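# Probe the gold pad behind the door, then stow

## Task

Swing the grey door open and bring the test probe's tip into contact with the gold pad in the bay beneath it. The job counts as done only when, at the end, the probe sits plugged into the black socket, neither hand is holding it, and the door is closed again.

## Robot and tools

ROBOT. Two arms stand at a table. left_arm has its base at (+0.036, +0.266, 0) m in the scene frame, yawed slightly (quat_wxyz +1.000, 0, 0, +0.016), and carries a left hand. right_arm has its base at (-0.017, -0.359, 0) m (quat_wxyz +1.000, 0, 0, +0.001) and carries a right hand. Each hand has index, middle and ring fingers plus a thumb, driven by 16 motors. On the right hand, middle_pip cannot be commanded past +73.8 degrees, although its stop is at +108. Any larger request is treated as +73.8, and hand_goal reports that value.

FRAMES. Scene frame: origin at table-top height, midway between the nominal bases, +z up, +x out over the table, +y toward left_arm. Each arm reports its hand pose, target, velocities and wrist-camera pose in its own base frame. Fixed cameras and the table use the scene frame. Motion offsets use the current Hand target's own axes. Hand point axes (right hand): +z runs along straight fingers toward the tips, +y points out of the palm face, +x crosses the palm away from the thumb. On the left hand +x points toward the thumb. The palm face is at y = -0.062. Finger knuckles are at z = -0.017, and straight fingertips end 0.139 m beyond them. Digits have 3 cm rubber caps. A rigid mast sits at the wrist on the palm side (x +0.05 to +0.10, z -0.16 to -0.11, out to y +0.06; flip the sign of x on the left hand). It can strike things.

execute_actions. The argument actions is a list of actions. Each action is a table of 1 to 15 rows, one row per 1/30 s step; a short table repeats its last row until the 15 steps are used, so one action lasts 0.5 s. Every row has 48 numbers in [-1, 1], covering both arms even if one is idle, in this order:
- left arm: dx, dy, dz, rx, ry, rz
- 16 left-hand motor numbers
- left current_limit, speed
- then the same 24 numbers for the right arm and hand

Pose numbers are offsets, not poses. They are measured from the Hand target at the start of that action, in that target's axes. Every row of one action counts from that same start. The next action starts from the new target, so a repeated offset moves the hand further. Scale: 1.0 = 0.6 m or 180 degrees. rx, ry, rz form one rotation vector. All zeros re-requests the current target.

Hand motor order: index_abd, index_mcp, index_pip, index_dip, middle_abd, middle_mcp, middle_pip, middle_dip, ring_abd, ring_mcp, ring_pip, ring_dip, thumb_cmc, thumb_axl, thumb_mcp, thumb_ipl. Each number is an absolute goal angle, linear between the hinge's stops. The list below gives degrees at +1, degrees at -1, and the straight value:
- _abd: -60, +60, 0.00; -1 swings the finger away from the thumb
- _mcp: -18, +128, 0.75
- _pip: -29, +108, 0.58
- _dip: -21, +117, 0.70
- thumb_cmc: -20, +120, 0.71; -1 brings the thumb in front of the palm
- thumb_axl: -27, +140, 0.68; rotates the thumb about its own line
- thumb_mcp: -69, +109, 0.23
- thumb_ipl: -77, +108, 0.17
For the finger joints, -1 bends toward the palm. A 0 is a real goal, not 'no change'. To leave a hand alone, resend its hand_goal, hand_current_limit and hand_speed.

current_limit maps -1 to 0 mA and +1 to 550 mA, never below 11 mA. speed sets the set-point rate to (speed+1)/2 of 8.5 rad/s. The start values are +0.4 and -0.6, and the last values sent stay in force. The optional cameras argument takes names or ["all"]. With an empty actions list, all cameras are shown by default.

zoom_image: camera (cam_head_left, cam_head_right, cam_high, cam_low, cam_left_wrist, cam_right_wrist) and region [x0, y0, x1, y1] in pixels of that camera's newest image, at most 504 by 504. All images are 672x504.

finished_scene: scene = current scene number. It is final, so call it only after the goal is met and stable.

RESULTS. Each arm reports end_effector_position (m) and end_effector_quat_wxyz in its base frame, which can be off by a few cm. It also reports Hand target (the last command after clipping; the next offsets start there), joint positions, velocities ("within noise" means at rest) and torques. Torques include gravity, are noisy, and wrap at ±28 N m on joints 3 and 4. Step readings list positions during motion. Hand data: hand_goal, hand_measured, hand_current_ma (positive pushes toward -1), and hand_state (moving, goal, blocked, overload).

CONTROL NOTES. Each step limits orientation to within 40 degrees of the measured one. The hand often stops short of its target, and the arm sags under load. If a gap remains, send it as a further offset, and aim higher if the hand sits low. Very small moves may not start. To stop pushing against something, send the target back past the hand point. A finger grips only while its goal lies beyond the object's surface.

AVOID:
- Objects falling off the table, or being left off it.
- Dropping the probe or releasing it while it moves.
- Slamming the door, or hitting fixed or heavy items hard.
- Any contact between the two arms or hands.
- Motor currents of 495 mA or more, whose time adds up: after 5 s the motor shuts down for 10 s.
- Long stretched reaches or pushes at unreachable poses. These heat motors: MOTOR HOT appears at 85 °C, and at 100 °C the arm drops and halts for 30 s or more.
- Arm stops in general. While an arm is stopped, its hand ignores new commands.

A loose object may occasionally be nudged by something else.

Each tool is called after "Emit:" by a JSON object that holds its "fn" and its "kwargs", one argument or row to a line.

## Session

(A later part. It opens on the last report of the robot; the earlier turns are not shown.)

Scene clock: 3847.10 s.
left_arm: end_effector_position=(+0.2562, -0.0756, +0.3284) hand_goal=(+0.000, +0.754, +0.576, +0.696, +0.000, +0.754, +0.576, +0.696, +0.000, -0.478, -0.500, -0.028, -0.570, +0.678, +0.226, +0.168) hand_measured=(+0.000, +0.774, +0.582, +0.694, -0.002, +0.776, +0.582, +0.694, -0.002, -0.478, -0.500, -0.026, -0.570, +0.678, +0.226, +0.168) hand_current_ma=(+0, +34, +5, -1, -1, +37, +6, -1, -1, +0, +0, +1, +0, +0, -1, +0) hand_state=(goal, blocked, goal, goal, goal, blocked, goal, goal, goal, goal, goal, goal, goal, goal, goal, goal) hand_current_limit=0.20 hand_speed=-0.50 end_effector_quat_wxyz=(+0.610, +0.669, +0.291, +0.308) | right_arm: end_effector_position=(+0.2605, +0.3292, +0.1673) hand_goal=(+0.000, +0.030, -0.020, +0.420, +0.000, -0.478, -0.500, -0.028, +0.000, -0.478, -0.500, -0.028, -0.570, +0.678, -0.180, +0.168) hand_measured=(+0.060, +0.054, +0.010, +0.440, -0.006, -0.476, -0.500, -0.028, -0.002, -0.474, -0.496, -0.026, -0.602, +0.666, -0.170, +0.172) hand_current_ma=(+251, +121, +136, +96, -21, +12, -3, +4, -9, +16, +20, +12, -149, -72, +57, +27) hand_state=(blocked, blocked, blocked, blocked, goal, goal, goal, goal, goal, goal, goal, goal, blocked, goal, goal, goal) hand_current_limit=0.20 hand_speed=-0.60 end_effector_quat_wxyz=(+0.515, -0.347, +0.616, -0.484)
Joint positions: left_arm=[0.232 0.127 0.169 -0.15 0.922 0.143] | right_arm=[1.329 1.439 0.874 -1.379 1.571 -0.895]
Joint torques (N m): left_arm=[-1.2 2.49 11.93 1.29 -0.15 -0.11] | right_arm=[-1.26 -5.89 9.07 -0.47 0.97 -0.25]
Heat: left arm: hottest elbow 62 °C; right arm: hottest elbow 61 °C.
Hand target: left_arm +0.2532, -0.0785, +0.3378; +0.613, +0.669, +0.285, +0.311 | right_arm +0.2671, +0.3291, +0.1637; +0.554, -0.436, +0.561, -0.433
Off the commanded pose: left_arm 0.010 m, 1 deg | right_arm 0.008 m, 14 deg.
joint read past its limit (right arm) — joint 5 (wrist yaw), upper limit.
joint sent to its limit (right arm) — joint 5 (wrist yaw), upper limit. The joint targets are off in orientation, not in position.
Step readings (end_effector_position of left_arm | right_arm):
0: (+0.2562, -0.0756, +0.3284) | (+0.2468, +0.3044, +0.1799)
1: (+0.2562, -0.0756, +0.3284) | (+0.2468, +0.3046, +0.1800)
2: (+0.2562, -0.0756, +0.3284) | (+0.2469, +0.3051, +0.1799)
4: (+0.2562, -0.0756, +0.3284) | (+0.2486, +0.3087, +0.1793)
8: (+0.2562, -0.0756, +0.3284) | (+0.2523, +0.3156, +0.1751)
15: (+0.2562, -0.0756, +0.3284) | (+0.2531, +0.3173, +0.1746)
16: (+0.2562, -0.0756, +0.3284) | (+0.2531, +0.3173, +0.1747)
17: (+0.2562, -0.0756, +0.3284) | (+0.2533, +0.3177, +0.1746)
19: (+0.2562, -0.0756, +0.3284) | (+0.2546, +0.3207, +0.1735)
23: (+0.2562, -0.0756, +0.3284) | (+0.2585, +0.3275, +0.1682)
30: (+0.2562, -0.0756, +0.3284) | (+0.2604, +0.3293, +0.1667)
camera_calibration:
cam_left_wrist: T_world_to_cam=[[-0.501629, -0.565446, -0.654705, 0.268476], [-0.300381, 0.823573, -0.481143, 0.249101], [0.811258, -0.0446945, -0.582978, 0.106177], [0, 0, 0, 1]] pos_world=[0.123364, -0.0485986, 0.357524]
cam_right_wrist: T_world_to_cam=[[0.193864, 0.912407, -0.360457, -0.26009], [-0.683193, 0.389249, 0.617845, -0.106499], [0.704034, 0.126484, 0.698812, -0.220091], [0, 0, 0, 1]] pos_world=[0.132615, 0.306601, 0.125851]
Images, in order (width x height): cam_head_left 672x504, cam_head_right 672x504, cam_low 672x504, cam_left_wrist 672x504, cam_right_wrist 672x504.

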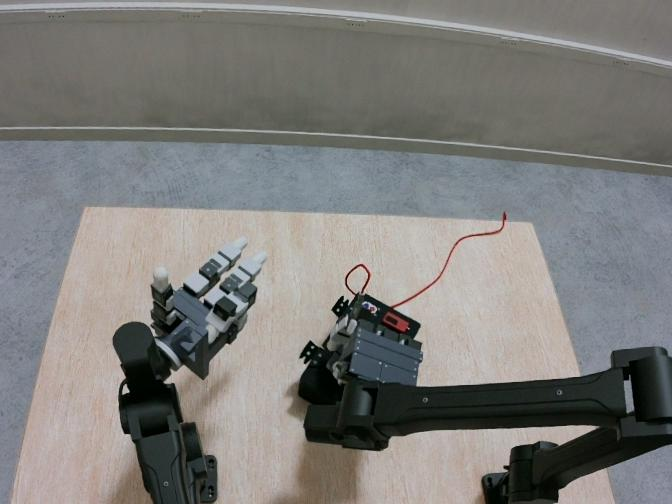

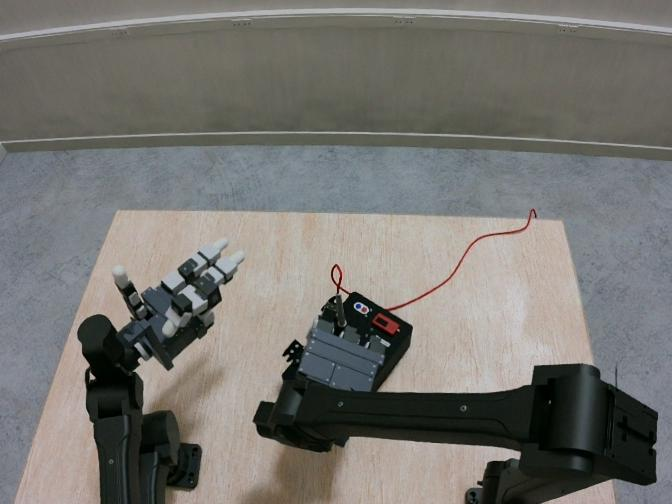

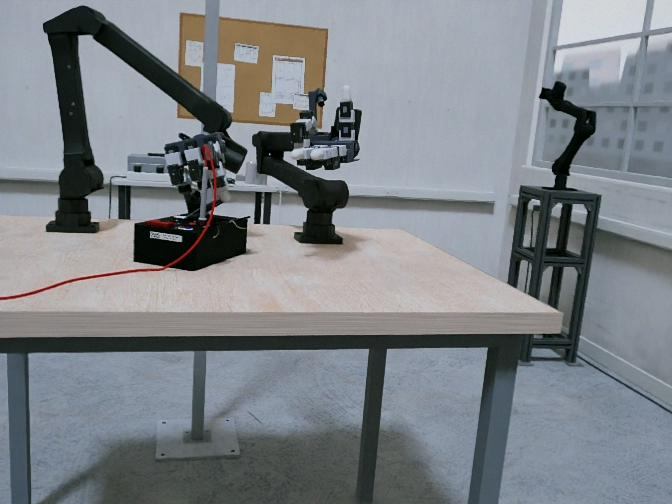

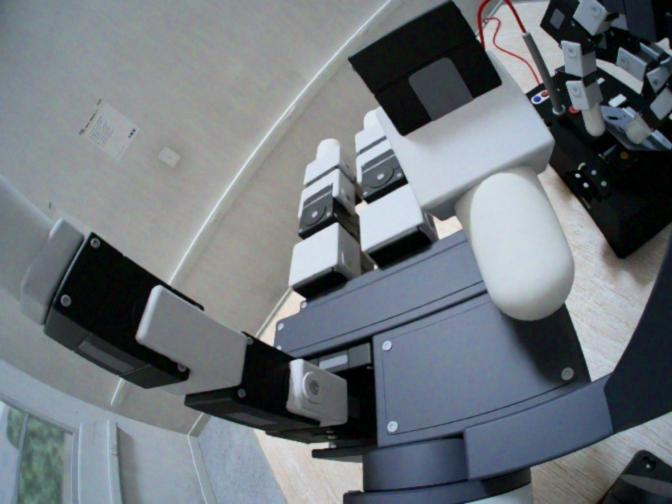

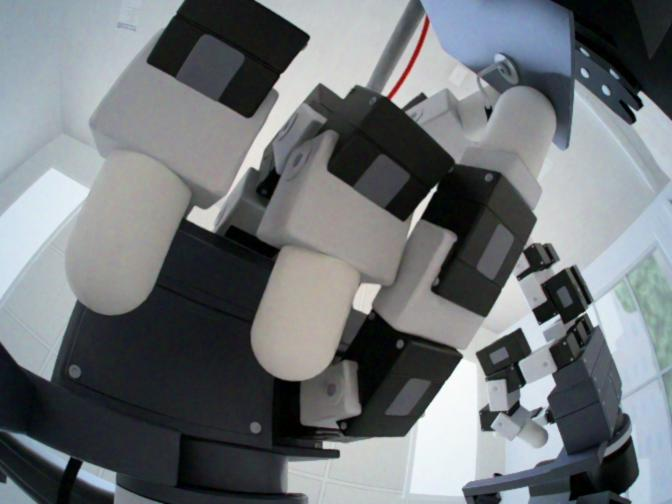

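Emit:
{"fn": "execute_actions", "kwargs": {
  "actions": [
    [[0,0,0,0,0,0, 0.0,0.754,0.576,0.696, 0.0,0.754,0.576,0.696, 0,-0.479,-0.5,-0.029, -0.571,0.678,0.225,0.168, 0.2,-0.5, -0.0062,0.0183,0.0037,0,0,-0.0278, 0,0.03,-0.02,0.42, 0,-0.479,-0.5,-0.029, 0,-0.479,-0.5,-0.029, -0.571,0.678,-0.18,0.168, 0.2,-0.6]]
  ],
  "cameras": ["cam_head_left","cam_low","cam_left_wrist","cam_right_wrist"]
}}

Emit:
{"fn": "zoom_image", "kwargs": {
  "camera": "cam_left_wrist",
  "region": [522, 0, 672, 200]
}}

Emit:
{"fn": "zoom_image", "kwargs": {
  "camera": "cam_low",
  "region": [110, 110, 270, 280]
}}

Emit:
{"fn": "zoom_image", "kwargs": {
  "camera": "cam_right_wrist",
  "region": [370, 0, 672, 240]
}}

Scene clock: 3865.93 s.
left_arm: end_effector_position=(+0.2562, -0.0756, +0.3284) hand_goal=(+0.000, +0.754, +0.576, +0.696, +0.000, +0.754, +0.576, +0.696, +0.000, -0.478, -0.500, -0.028, -0.570, +0.678, +0.226, +0.168) hand_measured=(+0.000, +0.774, +0.582, +0.694, -0.002, +0.776, +0.582, +0.694, -0.002, -0.478, -0.500, -0.026, -0.570, +0.678, +0.226, +0.168) hand_current_ma=(+0, +34, +5, -1, -1, +37, +6, -1, -1, +0, +0, +1, +0, +0, -1, +0) hand_state=(goal, blocked, goal, goal, goal, blocked, goal, goal, goal, goal, goal, goal, goal, goal, goal, goal) hand_current_limit=0.20 hand_speed=-0.50 end_effector_quat_wxyz=(+0.610, +0.669, +0.291, +0.308) | right_arm: end_effector_position=(+0.2636, +0.3369, +0.1591) hand_goal=(+0.000, +0.030, -0.020, +0.420, +0.000, -0.478, -0.500, -0.028, +0.000, -0.478, -0.500, -0.028, -0.570, +0.678, -0.180, +0.168) hand_measured=(+0.058, +0.054, +0.008, +0.440, -0.006, -0.476, -0.500, -0.028, -0.002, -0.474, -0.496, -0.026, -0.590, +0.670, -0.176, +0.170) hand_current_ma=(+244, +121, +133, +93, -19, +12, -2, +4, -9, +16, +20, +12, -96, -48, +20, +10) hand_state=(blocked, blocked, blocked, blocked, goal, goal, goal, goal, goal, goal, goal, goal, blocked, goal, goal, goal) hand_current_limit=0.20 hand_speed=-0.60 end_effector_quat_wxyz=(+0.495, -0.370, +0.603, -0.505)
Joint positions: left_arm=[0.232 0.127 0.169 -0.15 0.922 0.143] | right_arm=[1.326 1.496 0.915 -1.423 1.571 -0.913]
Joint torques (N m): left_arm=[-1.2 2.49 11.92 1.28 -0.15 -0.11] | right_arm=[-0.67 -6.89 8.73 -0.87 0.96 -0.32]
Heat: left arm: hottest elbow 62 °C; right arm: hottest elbow 60 °C.
Hand target: left_arm +0.2532, -0.0785, +0.3378; +0.613, +0.669, +0.285, +0.311 | right_arm +0.2693, +0.3353, +0.1538; +0.535, -0.460, +0.542, -0.457
Off the commanded pose: left_arm 0.010 m, 1 deg | right_arm 0.008 m, 14 deg.
joint read past its limit (right arm) — joint 5 (wrist yaw), upper limit.
joint sent to its limit (right arm) — joint 5 (wrist yaw), upper limit. The joint targets are off in orientation, not in position.
Step readings (end_effector_position of left_arm | right_arm):
0: (+0.2562, -0.0756, +0.3284) | (+0.2605, +0.3292, +0.1673)
1: (+0.2562, -0.0756, +0.3284) | (+0.2605, +0.3292, +0.1673)
2: (+0.2562, -0.0756, +0.3284) | (+0.2607, +0.3293, +0.1671)
4: (+0.2562, -0.0756, +0.3284) | (+0.2613, +0.3313, +0.1657)
8: (+0.2562, -0.0756, +0.3284) | (+0.2631, +0.3358, +0.1600)
15: (+0.2562, -0.0756, +0.3284) | (+0.2637, +0.3369, +0.1585)
camera_calibration:
cam_left_wrist: T_world_to_cam=[[-0.501629, -0.565446, -0.654705, 0.268476], [-0.300381, 0.823573, -0.481143, 0.249101], [0.811258, -0.0446945, -0.582978, 0.106177], [0, 0, 0, 1]] pos_world=[0.123364, -0.0485986, 0.357524]
cam_right_wrist: T_world_to_cam=[[0.189224, 0.882014, -0.431562, -0.247898], [-0.670557, 0.437135, 0.599388, -0.118845], [0.717319, 0.175968, 0.674157, -0.233757], [0, 0, 0, 1]] pos_world=[0.134895, 0.311735, 0.121839]
Images, in order (width x height): cam_head_left 672x504, cam_low 672x504, cam_left_wrist 672x504, cam_right_wrist 672x504.

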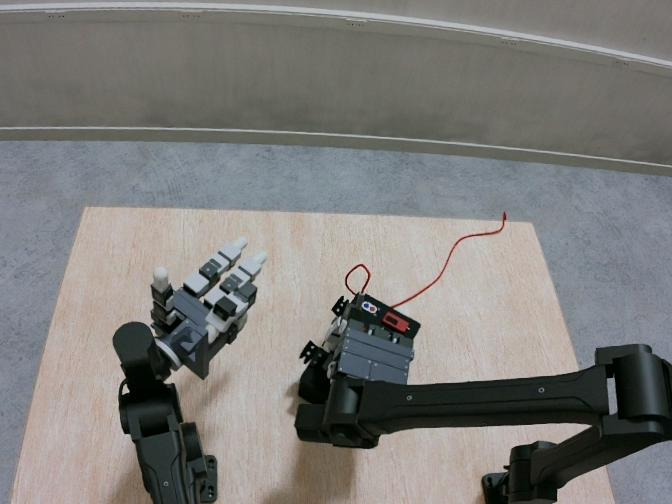

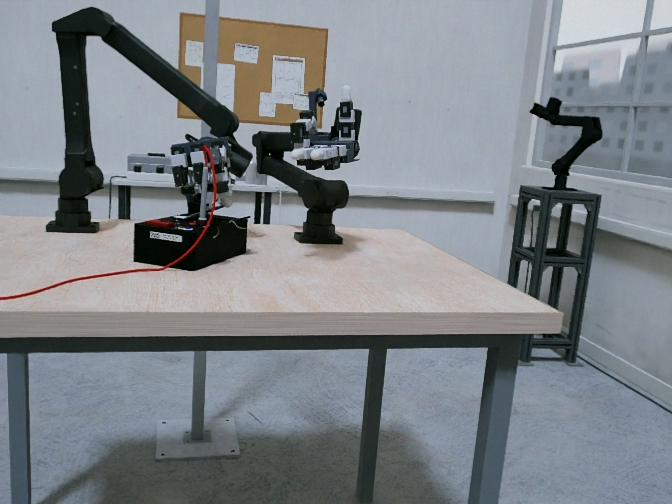

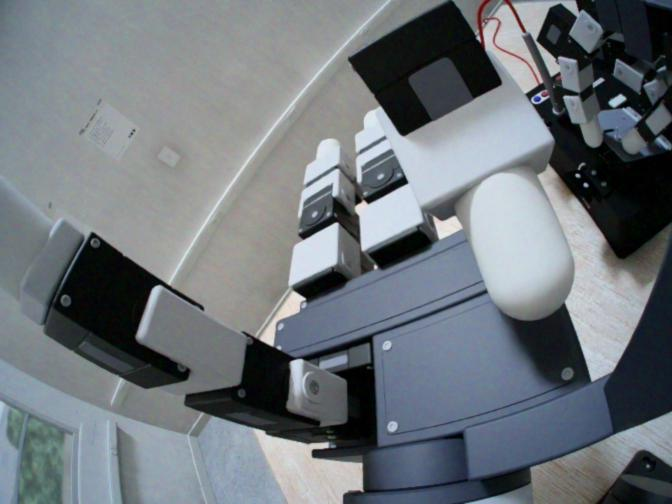

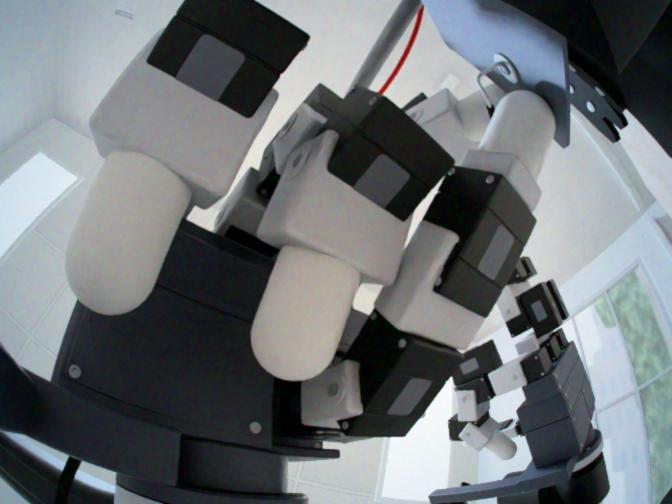

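Scaled by 2.520 from the camera's 672x504 image, which has a finer 960x720 frame.

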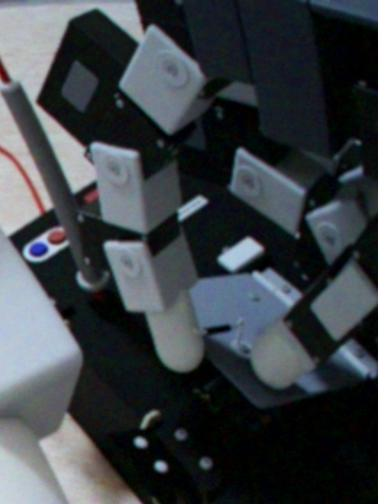

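Scaled by 2.965 from the camera's 672x504 image, which has a finer 960x720 frame.

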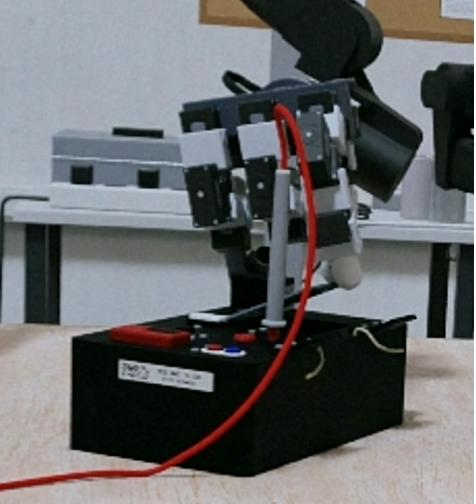

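Scaled by 1.669 from the camera's 672x504 image, which has a finer 960x720 frame.

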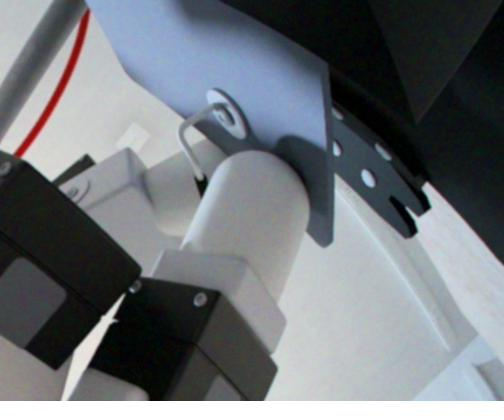

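Emit:
{"fn": "execute_actions", "kwargs": {
  "actions": [
    [[0,0,0,0,0,0, 0.0,0.754,0.576,0.696, 0.0,0.754,0.576,0.696, 0,-0.479,-0.5,-0.029, -0.571,0.678,0.225,0.168, 0.2,-0.5, -0.004,0.021,0.006,0,0,0, 0,0.03,-0.02,0.42, 0,-0.479,-0.5,-0.029, 0,-0.479,-0.5,-0.029, -0.571,0.678,-0.24,0.168, 0.2,-0.6]]
  ],
  "cameras": ["cam_head_left","cam_low","cam_left_wrist","cam_right_wrist"]
}}

Emit:
{"fn": "zoom_image", "kwargs": {
  "camera": "cam_left_wrist",
  "region": [522, 0, 672, 200]
}}

Emit:
{"fn": "zoom_image", "kwargs": {
  "camera": "cam_low",
  "region": [110, 110, 270, 280]
}}

Emit:
{"fn": "zoom_image", "kwargs": {
  "camera": "cam_right_wrist",
  "region": [370, 0, 672, 240]
}}

Scene clock: 3879.83 s.
left_arm: end_effector_position=(+0.2562, -0.0756, +0.3284) hand_goal=(+0.000, +0.754, +0.576, +0.696, +0.000, +0.754, +0.576, +0.696, +0.000, -0.478, -0.500, -0.028, -0.570, +0.678, +0.226, +0.168) hand_measured=(+0.000, +0.774, +0.582, +0.694, -0.002, +0.776, +0.582, +0.694, -0.002, -0.478, -0.500, -0.026, -0.570, +0.678, +0.226, +0.168) hand_current_ma=(+0, +34, +5, -1, -1, +37, +6, -1, -1, +0, +0, +1, +0, +0, -1, +0) hand_state=(goal, blocked, goal, goal, goal, blocked, goal, goal, goal, goal, goal, goal, goal, goal, goal, goal) hand_current_limit=0.20 hand_speed=-0.50 end_effector_quat_wxyz=(+0.610, +0.669, +0.291, +0.308) | right_arm: end_effector_position=(+0.2664, +0.3410, +0.1482) hand_goal=(+0.000, +0.030, -0.020, +0.420, +0.000, -0.478, -0.500, -0.028, +0.000, -0.478, -0.500, -0.028, -0.570, +0.678, -0.240, +0.168) hand_measured=(+0.058, +0.054, +0.006, +0.438, -0.004, -0.476, -0.500, -0.028, -0.002, -0.474, -0.496, -0.026, -0.576, +0.674, -0.232, +0.170) hand_current_ma=(+243, +121, +121, +79, -19, +12, -2, +4, -9, +16, +20, +12, -28, -17, +50, +10) hand_state=(blocked, blocked, blocked, goal, goal, goal, goal, goal, goal, goal, goal, goal, goal, goal, goal, goal) hand_current_limit=0.20 hand_speed=-0.60 end_effector_quat_wxyz=(+0.489, -0.374, +0.600, -0.511)
Joint positions: left_arm=[0.232 0.127 0.169 -0.15 0.922 0.143] | right_arm=[1.322 1.535 0.926 -1.423 1.571 -0.904]
Joint torques (N m): left_arm=[-1.2 2.49 11.92 1.28 -0.15 -0.11] | right_arm=[-0.56 -7.12 8.16 -0.51 0.92 -0.21]
Heat: left arm: hottest elbow 62 °C; right arm: hottest elbow 61 °C.
Hand target: left_arm +0.2532, -0.0785, +0.3378; +0.613, +0.669, +0.285, +0.311 | right_arm +0.2727, +0.3396, +0.1418; +0.535, -0.460, +0.542, -0.457
Off the commanded pose: left_arm 0.010 m, 1 deg | right_arm 0.009 m, 14 deg.
joint read past its limit (right arm) — joint 5 (wrist yaw), upper limit.
joint sent to its limit (right arm) — joint 5 (wrist yaw), upper limit. The joint targets are off in orientation, not in position.
Step readings (end_effector_position of left_arm | right_arm):
0: (+0.2562, -0.0756, +0.3284) | (+0.2636, +0.3368, +0.1591)
1: (+0.2562, -0.0756, +0.3284) | (+0.2636, +0.3368, +0.1591)
2: (+0.2562, -0.0756, +0.3284) | (+0.2637, +0.3371, +0.1588)
4: (+0.2562, -0.0756, +0.3284) | (+0.2645, +0.3377, +0.1567)
8: (+0.2562, -0.0756, +0.3284) | (+0.2658, +0.3401, +0.1504)
15: (+0.2562, -0.0756, +0.3284) | (+0.2664, +0.3410, +0.1482)
camera_calibration:
cam_left_wrist: T_world_to_cam=[[-0.501629, -0.565446, -0.654705, 0.268476], [-0.300381, 0.823573, -0.481143, 0.249101], [0.811258, -0.0446945, -0.582978, 0.106177], [0, 0, 0, 1]] pos_world=[0.123364, -0.0485986, 0.357524]
cam_right_wrist: T_world_to_cam=[[0.190658, 0.872427, -0.450024, -0.251118], [-0.665693, 0.451825, 0.593891, -0.117702], [0.721458, 0.186348, 0.666913, -0.23267], [0, 0, 0, 1]] pos_world=[0.137386, 0.31562, 0.112064]
Images, in order (width x height): cam_head_left 672x504, cam_low 672x504, cam_left_wrist 672x504, cam_right_wrist 672x504.

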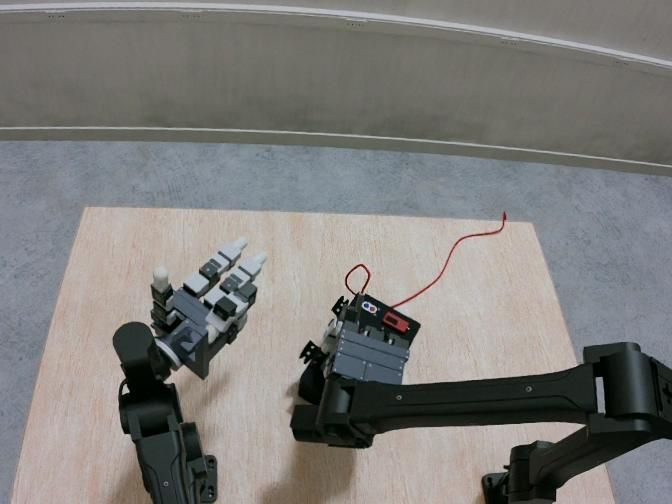

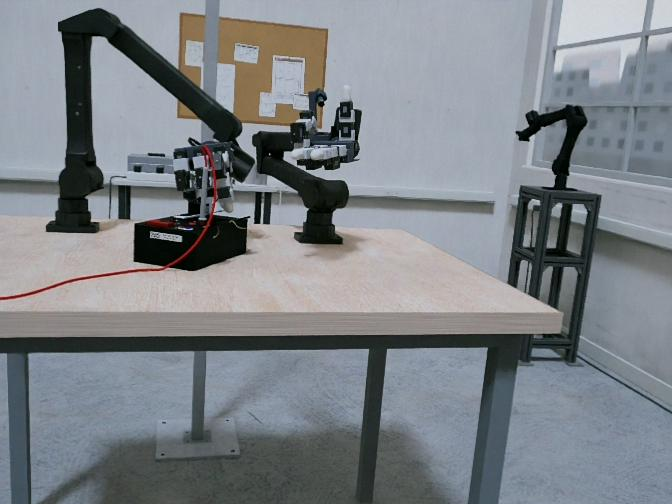

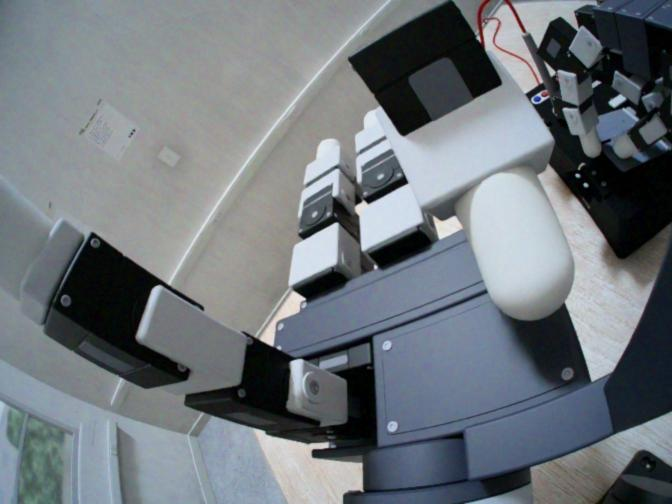

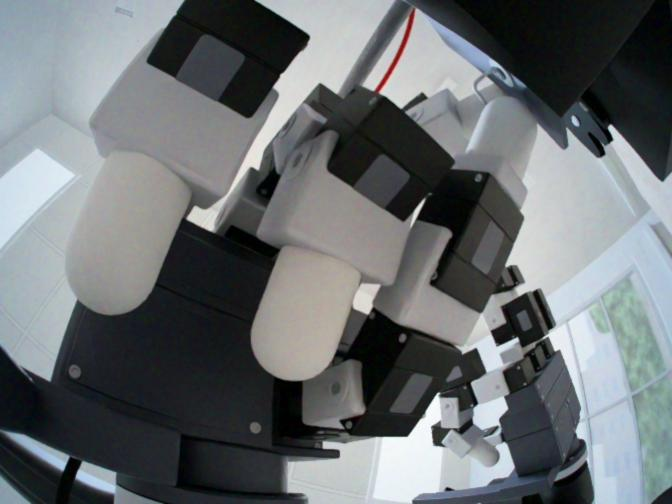

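Scaled by 2.520 from the camera's 672x504 image, which has a finer 960x720 frame.

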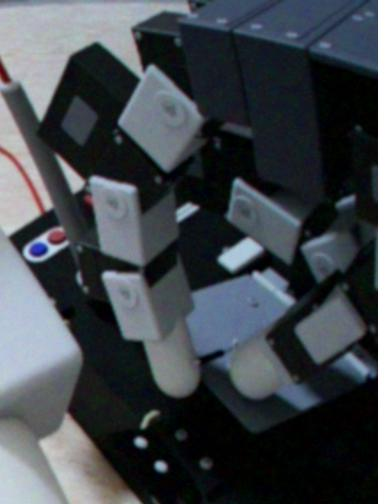

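Scaled by 2.965 from the camera's 672x504 image, which has a finer 960x720 frame.

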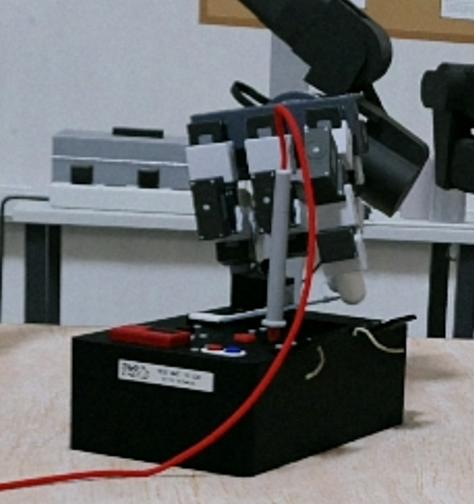

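Scaled by 1.669 from the camera's 672x504 image, which has a finer 960x720 frame.

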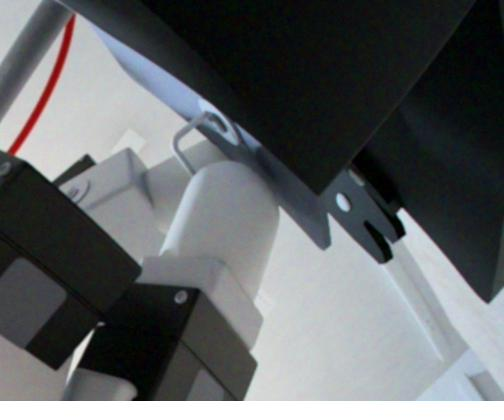

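Emit:
{"fn": "execute_actions", "kwargs": {
  "actions": [
    [[0,0,0,0,0,0, 0.0,0.754,0.576,0.696, 0.0,0.754,0.576,0.696, 0,-0.479,-0.5,-0.029, -0.571,0.678,0.225,0.168, 0.2,-0.5, 0,0,0,0,0,0, 0,0.0,-0.03,0.42, 0,-0.479,-0.5,-0.029, 0,-0.479,-0.5,-0.029, -0.571,0.678,-0.36,0.168, 0.3,-0.6]],
    [[0,0,0,0,0,0, 0.0,0.754,0.576,0.696, 0.0,0.754,0.576,0.696, 0,-0.479,-0.5,-0.029, -0.571,0.678,0.225,0.168, 0.2,-0.5, -0.002,0.016,0.003,0,0,0, 0,0.0,-0.03,0.42, 0,-0.479,-0.5,-0.029, 0,-0.479,-0.5,-0.029, -0.571,0.678,-0.36,0.168, 0.3,-0.6]]
  ],
  "cameras": ["cam_high","cam_low","cam_left_wrist","cam_right_wrist"]
}}

Emit:
{"fn": "zoom_image", "kwargs": {
  "camera": "cam_left_wrist",
  "region": [522, 0, 672, 200]
}}

Emit:
{"fn": "zoom_image", "kwargs": {
  "camera": "cam_low",
  "region": [110, 110, 270, 280]
}}

Emit:
{"fn": "zoom_image", "kwargs": {
  "camera": "cam_right_wrist",
  "region": [370, 0, 672, 240]
}}

Emit:
{"fn": "zoom_image", "kwargs": {
  "camera": "cam_high",
  "region": [370, 110, 510, 230]
}}

Scene clock: 3893.17 s.
left_arm: end_effector_position=(+0.2562, -0.0756, +0.3284) hand_goal=(+0.000, +0.754, +0.576, +0.696, +0.000, +0.754, +0.576, +0.696, +0.000, -0.478, -0.500, -0.028, -0.570, +0.678, +0.226, +0.168) hand_measured=(+0.000, +0.774, +0.582, +0.694, -0.002, +0.776, +0.582, +0.694, -0.002, -0.478, -0.500, -0.026, -0.570, +0.678, +0.226, +0.168) hand_current_ma=(+0, +34, +5, -1, -1, +37, +6, -1, -1, +0, +0, +1, +0, +0, -1, +0) hand_state=(goal, blocked, goal, goal, goal, blocked, goal, goal, goal, goal, goal, goal, goal, goal, goal, goal) hand_current_limit=0.20 hand_speed=-0.50 end_effector_quat_wxyz=(+0.610, +0.669, +0.291, +0.308) | right_arm: end_effector_position=(+0.2673, +0.3435, +0.1378) hand_goal=(+0.000, +0.000, -0.030, +0.420, +0.000, -0.478, -0.500, -0.028, +0.000, -0.478, -0.500, -0.028, -0.570, +0.678, -0.360, +0.168) hand_measured=(+0.058, +0.050, +0.006, +0.438, -0.004, -0.476, -0.500, -0.028, -0.002, -0.474, -0.496, -0.026, -0.570, +0.678, -0.278, +0.178) hand_current_ma=(+243, +257, +168, +79, -19, +12, -2, +4, -9, +16, +20, +12, +4, +0, +358, +61) hand_state=(blocked, blocked, blocked, goal, goal, goal, goal, goal, goal, goal, goal, goal, goal, goal, blocked, goal) hand_current_limit=0.30 hand_speed=-0.60 end_effector_quat_wxyz=(+0.487, -0.376, +0.599, -0.513)
Joint positions: left_arm=[0.232 0.127 0.169 -0.15 0.922 0.143] | right_arm=[1.321 1.565 0.927 -1.418 1.571 -0.886]
Joint torques (N m): left_arm=[-1.2 2.49 11.93 1.28 -0.15 -0.1] | right_arm=[-1.08 -7.3 8.03 -0.35 0.95 -0.2]
Heat: left arm: hottest elbow 62 °C; right arm: hottest elbow 61 °C.
Hand target: left_arm +0.2532, -0.0785, +0.3378; +0.613, +0.669, +0.285, +0.311 | right_arm +0.2744, +0.3424, +0.1324; +0.535, -0.461, +0.542, -0.457
Off the commanded pose: left_arm 0.010 m, 1 deg | right_arm 0.009 m, 14 deg.
joint read past its limit (right arm) — joint 5 (wrist yaw), upper limit.
joint sent to its limit (right arm) — joint 5 (wrist yaw), upper limit. The joint targets are off in orientation, not in position.
Step readings (end_effector_position of left_arm | right_arm):
0: (+0.2562, -0.0756, +0.3284) | (+0.2664, +0.3410, +0.1482)
1: (+0.2562, -0.0756, +0.3284) | (+0.2664, +0.3410, +0.1482)
2: (+0.2562, -0.0756, +0.3284) | (+0.2665, +0.3409, +0.1482)
4: (+0.2562, -0.0756, +0.3284) | (+0.2667, +0.3408, +0.1482)
8: (+0.2562, -0.0756, +0.3284) | (+0.2667, +0.3408, +0.1482)
15: (+0.2562, -0.0756, +0.3284) | (+0.2667, +0.3408, +0.1482)
16: (+0.2562, -0.0756, +0.3284) | (+0.2667, +0.3409, +0.1481)
17: (+0.2562, -0.0756, +0.3284) | (+0.2667, +0.3409, +0.1477)
19: (+0.2562, -0.0756, +0.3284) | (+0.2668, +0.3413, +0.1459)
23: (+0.2562, -0.0756, +0.3284) | (+0.2672, +0.3428, +0.1401)
30: (+0.2562, -0.0756, +0.3284) | (+0.2673, +0.3435, +0.1378)
camera_calibration:
cam_left_wrist: T_world_to_cam=[[-0.501629, -0.565446, -0.654705, 0.268476], [-0.300381, 0.823573, -0.481143, 0.249101], [0.811258, -0.0446945, -0.582978, 0.106177], [0, 0, 0, 1]] pos_world=[0.123364, -0.0485986, 0.357524]
cam_right_wrist: T_world_to_cam=[[0.190655, 0.869429, -0.45579, -0.256333], [-0.664379, 0.456092, 0.592098, -0.113608], [0.72267, 0.189931, 0.664586, -0.22817], [0, 0, 0, 1]] pos_world=[0.138284, 0.318015, 0.102072]
Images, in order (width x height): cam_high 672x504, cam_low 672x504, cam_left_wrist 672x504, cam_right_wrist 672x504.

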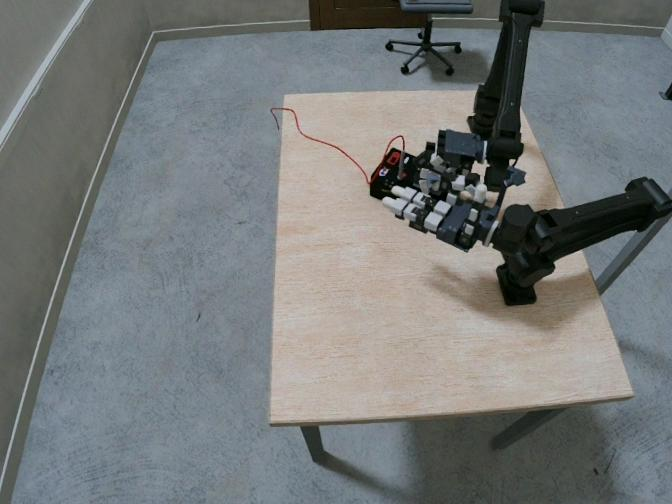

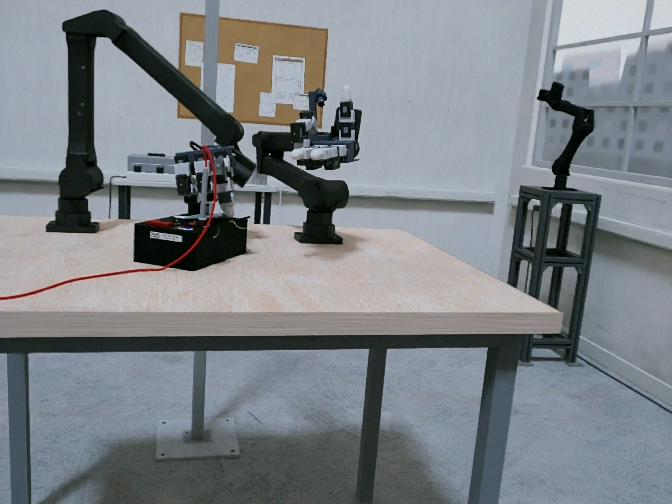

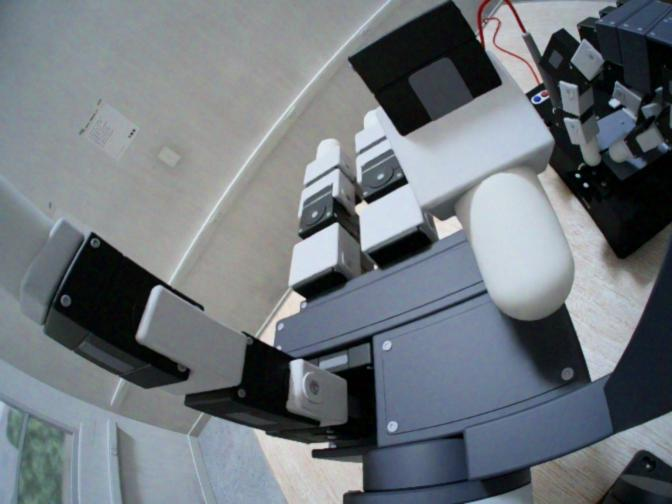

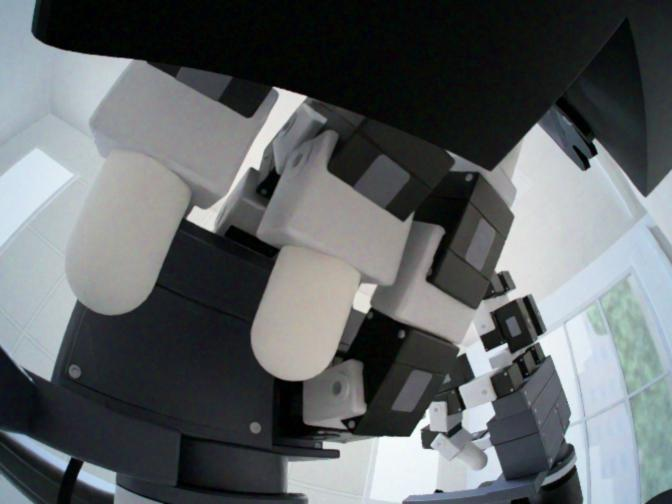

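Scaled by 2.520 from the camera's 672x504 image, which has a finer 960x720 frame.

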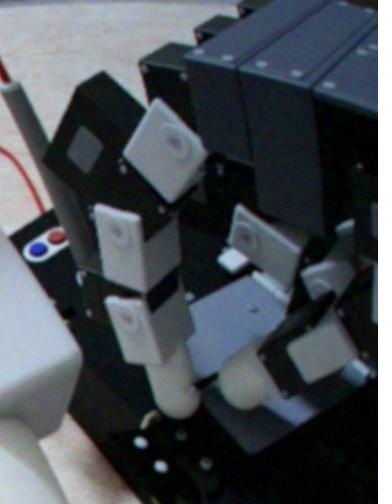

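Scaled by 2.965 from the camera's 672x504 image, which has a finer 960x720 frame.

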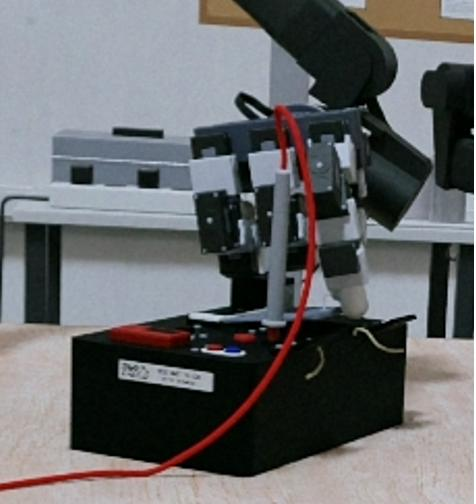

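Scaled by 1.669 from the camera's 672x504 image, which has a finer 960x720 frame.

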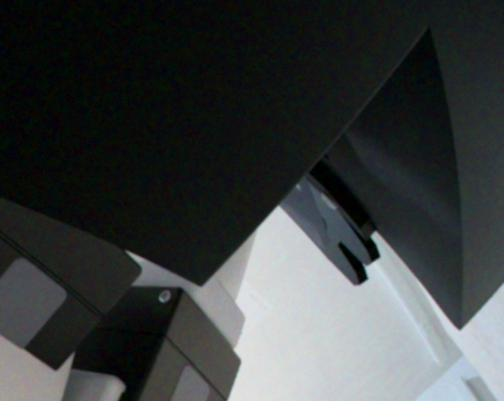

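Scaled by 3.600 from the camera's 672x504 image, which has a finer 960x720 frame.

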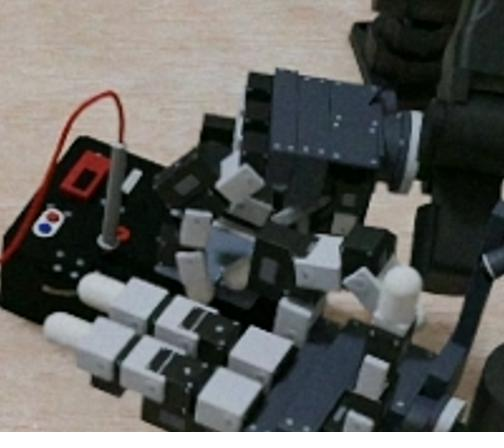

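Emit:
{"fn": "execute_actions", "kwargs": {
  "actions": [
    [[0,0,0,0,0,0, 0.0,0.754,0.576,0.696, 0.0,0.754,0.576,0.696, 0,-0.479,-0.5,-0.029, -0.571,0.678,0.225,0.168, 0.2,-0.5, -0.0045,0.0094,0.005,0,0,0, 0,0.0,-0.03,0.42, 0,-0.479,-0.5,-0.029, 0,-0.479,-0.5,-0.029, -0.571,0.678,-0.33,0.168, 0.2,-0.8]]
  ],
  "cameras": ["cam_high","cam_low","cam_left_wrist","cam_right_wrist"]
}}

Emit:
{"fn": "zoom_image", "kwargs": {
  "camera": "cam_left_wrist",
  "region": [552, 50, 672, 190]
}}

Emit:
{"fn": "zoom_image", "kwargs": {
  "camera": "cam_low",
  "region": [160, 170, 270, 260]
}}

Emit:
{"fn": "zoom_image", "kwargs": {
  "camera": "cam_high",
  "region": [400, 140, 470, 200]
}}

Scene clock: 3909.17 s.
left_arm: end_effector_position=(+0.2562, -0.0756, +0.3284) hand_goal=(+0.000, +0.754, +0.576, +0.696, +0.000, +0.754, +0.576, +0.696, +0.000, -0.478, -0.500, -0.028, -0.570, +0.678, +0.226, +0.168) hand_measured=(+0.000, +0.774, +0.582, +0.694, -0.002, +0.776, +0.582, +0.694, -0.002, -0.478, -0.500, -0.026, -0.570, +0.678, +0.226, +0.168) hand_current_ma=(+0, +34, +5, -1, -1, +37, +6, -1, -1, +0, +0, +1, +0, +0, -1, +0) hand_state=(goal, blocked, goal, goal, goal, blocked, goal, goal, goal, goal, goal, goal, goal, goal, goal, goal) hand_current_limit=0.20 hand_speed=-0.50 end_effector_quat_wxyz=(+0.610, +0.669, +0.291, +0.308) | right_arm: end_effector_position=(+0.2687, +0.3456, +0.1326) hand_goal=(+0.000, +0.000, -0.030, +0.420, +0.000, -0.478, -0.500, -0.028, +0.000, -0.478, -0.500, -0.028, -0.570, +0.678, -0.330, +0.168) hand_measured=(+0.044, +0.046, +0.004, +0.436, -0.004, -0.476, -0.500, -0.028, -0.002, -0.474, -0.496, -0.026, -0.570, +0.678, -0.280, +0.178) hand_current_ma=(+183, +233, +160, +74, -18, +12, -2, +4, -9, +16, +20, +12, -3, -1, +316, +67) hand_state=(blocked, blocked, blocked, goal, goal, goal, goal, goal, goal, goal, goal, goal, goal, goal, blocked, goal) hand_current_limit=0.20 hand_speed=-0.80 end_effector_quat_wxyz=(+0.484, -0.379, +0.597, -0.516)
Joint positions: left_arm=[0.232 0.127 0.169 -0.15 0.922 0.143] | right_arm=[1.319 1.585 0.934 -1.418 1.571 -0.885]
Joint torques (N m): left_arm=[-1.14 2.49 11.92 1.29 -0.15 -0.1] | right_arm=[-1.61 -7.59 8.28 -0.32 0.96 -0.16]
Heat: left arm: hottest elbow 62 °C; right arm: hottest elbow 61 °C.
Hand target: left_arm +0.2532, -0.0785, +0.3378; +0.613, +0.669, +0.285, +0.311 | right_arm +0.2774, +0.3460, +0.1273; +0.535, -0.460, +0.542, -0.457
Off the commanded pose: left_arm 0.010 m, 1 deg | right_arm 0.010 m, 14 deg.
joint read past its limit (right arm) — joint 5 (wrist yaw), upper limit.
joint sent to its limit (right arm) — joint 5 (wrist yaw), upper limit. The joint targets are off in orientation, not in position.
Step readings (end_effector_position of left_arm | right_arm):
0: (+0.2562, -0.0756, +0.3284) | (+0.2673, +0.3435, +0.1378)
1: (+0.2562, -0.0756, +0.3284) | (+0.2673, +0.3435, +0.1378)
2: (+0.2562, -0.0756, +0.3284) | (+0.2675, +0.3435, +0.1376)
4: (+0.2562, -0.0756, +0.3284) | (+0.2678, +0.3440, +0.1365)
8: (+0.2562, -0.0756, +0.3284) | (+0.2683, +0.3450, +0.1324)
15: (+0.2562, -0.0756, +0.3284) | (+0.2687, +0.3456, +0.1326)
camera_calibration:
cam_left_wrist: T_world_to_cam=[[-0.501629, -0.565446, -0.654705, 0.268476], [-0.300381, 0.823573, -0.481143, 0.249101], [0.811258, -0.0446945, -0.582978, 0.106177], [0, 0, 0, 1]] pos_world=[0.123364, -0.0485986, 0.357524]
cam_right_wrist: T_world_to_cam=[[0.190965, 0.863986, -0.465897, -0.257653], [-0.66181, 0.463857, 0.588935, -0.113601], [0.724941, 0.195869, 0.660375, -0.228237], [0, 0, 0, 1]] pos_world=[0.139479, 0.320008, 0.0975855]
Images, in order (width x height): cam_high 672x504, cam_low 672x504, cam_left_wrist 672x504, cam_right_wrist 672x504.

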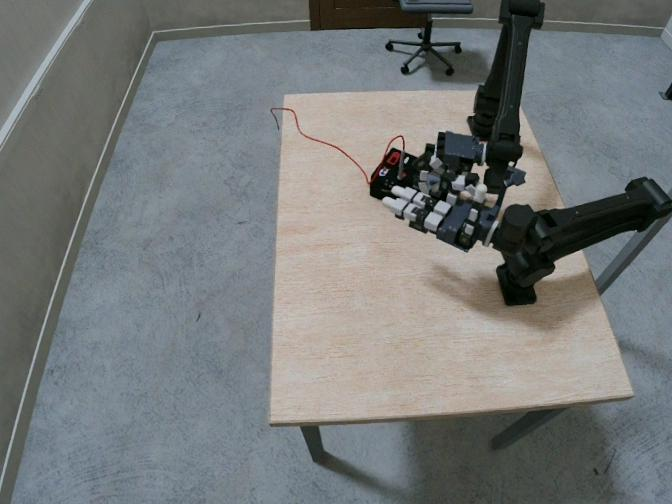

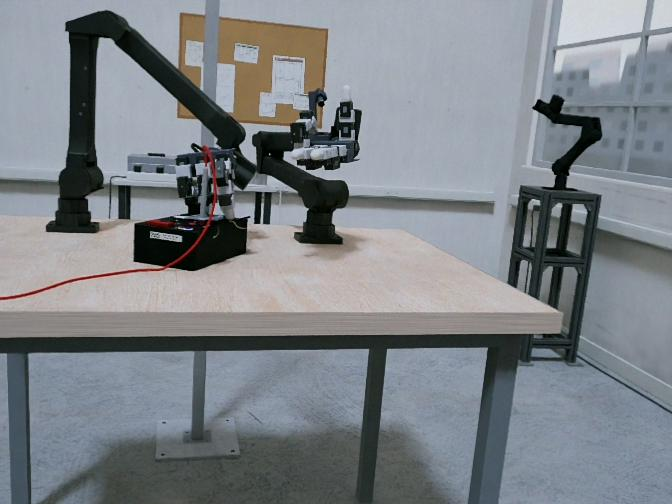

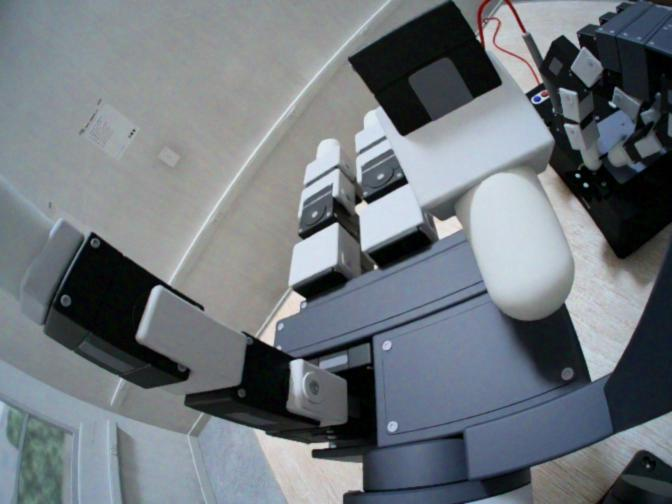

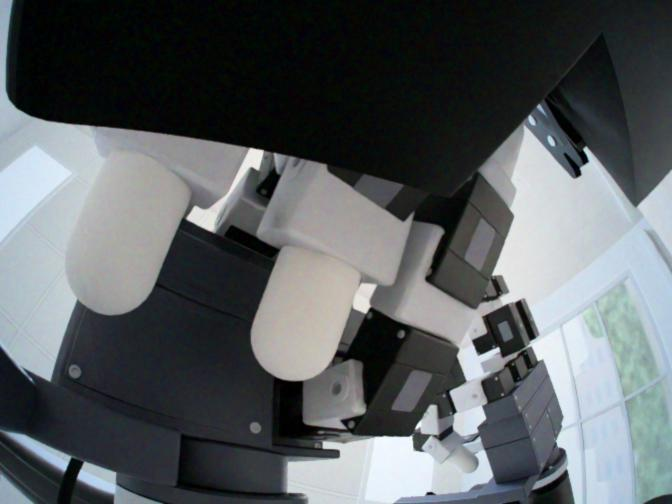

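Scaled by 3.600 from the camera's 672x504 image, which has a finer 960x720 frame.

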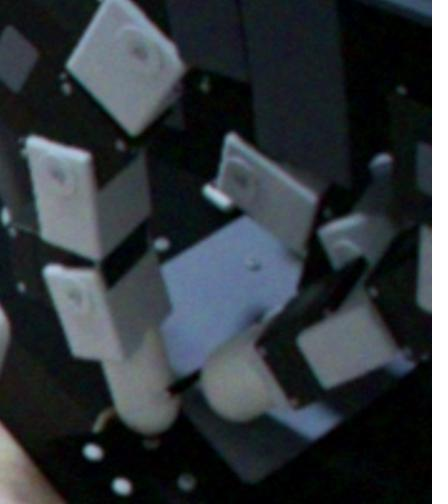

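Scaled by 4.582 from the camera's 672x504 image, which has a finer 960x720 frame.

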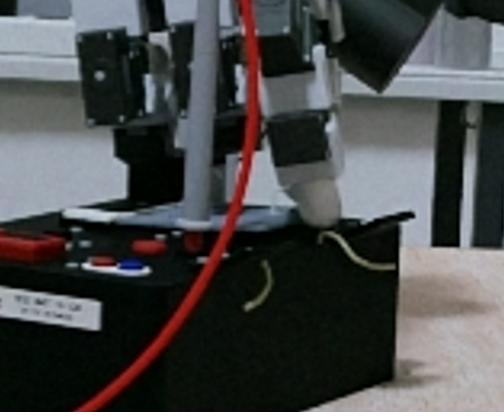

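Scaled by 7.200 from the camera's 672x504 image, which has a finer 960x720 frame.

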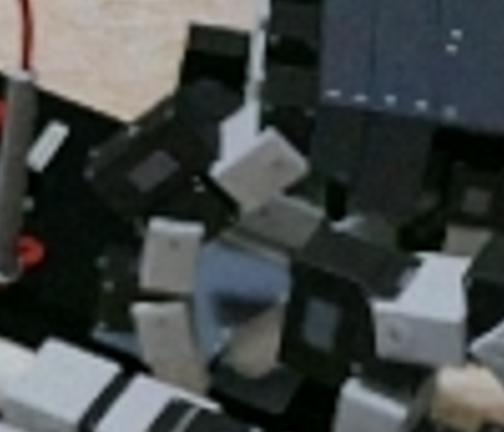

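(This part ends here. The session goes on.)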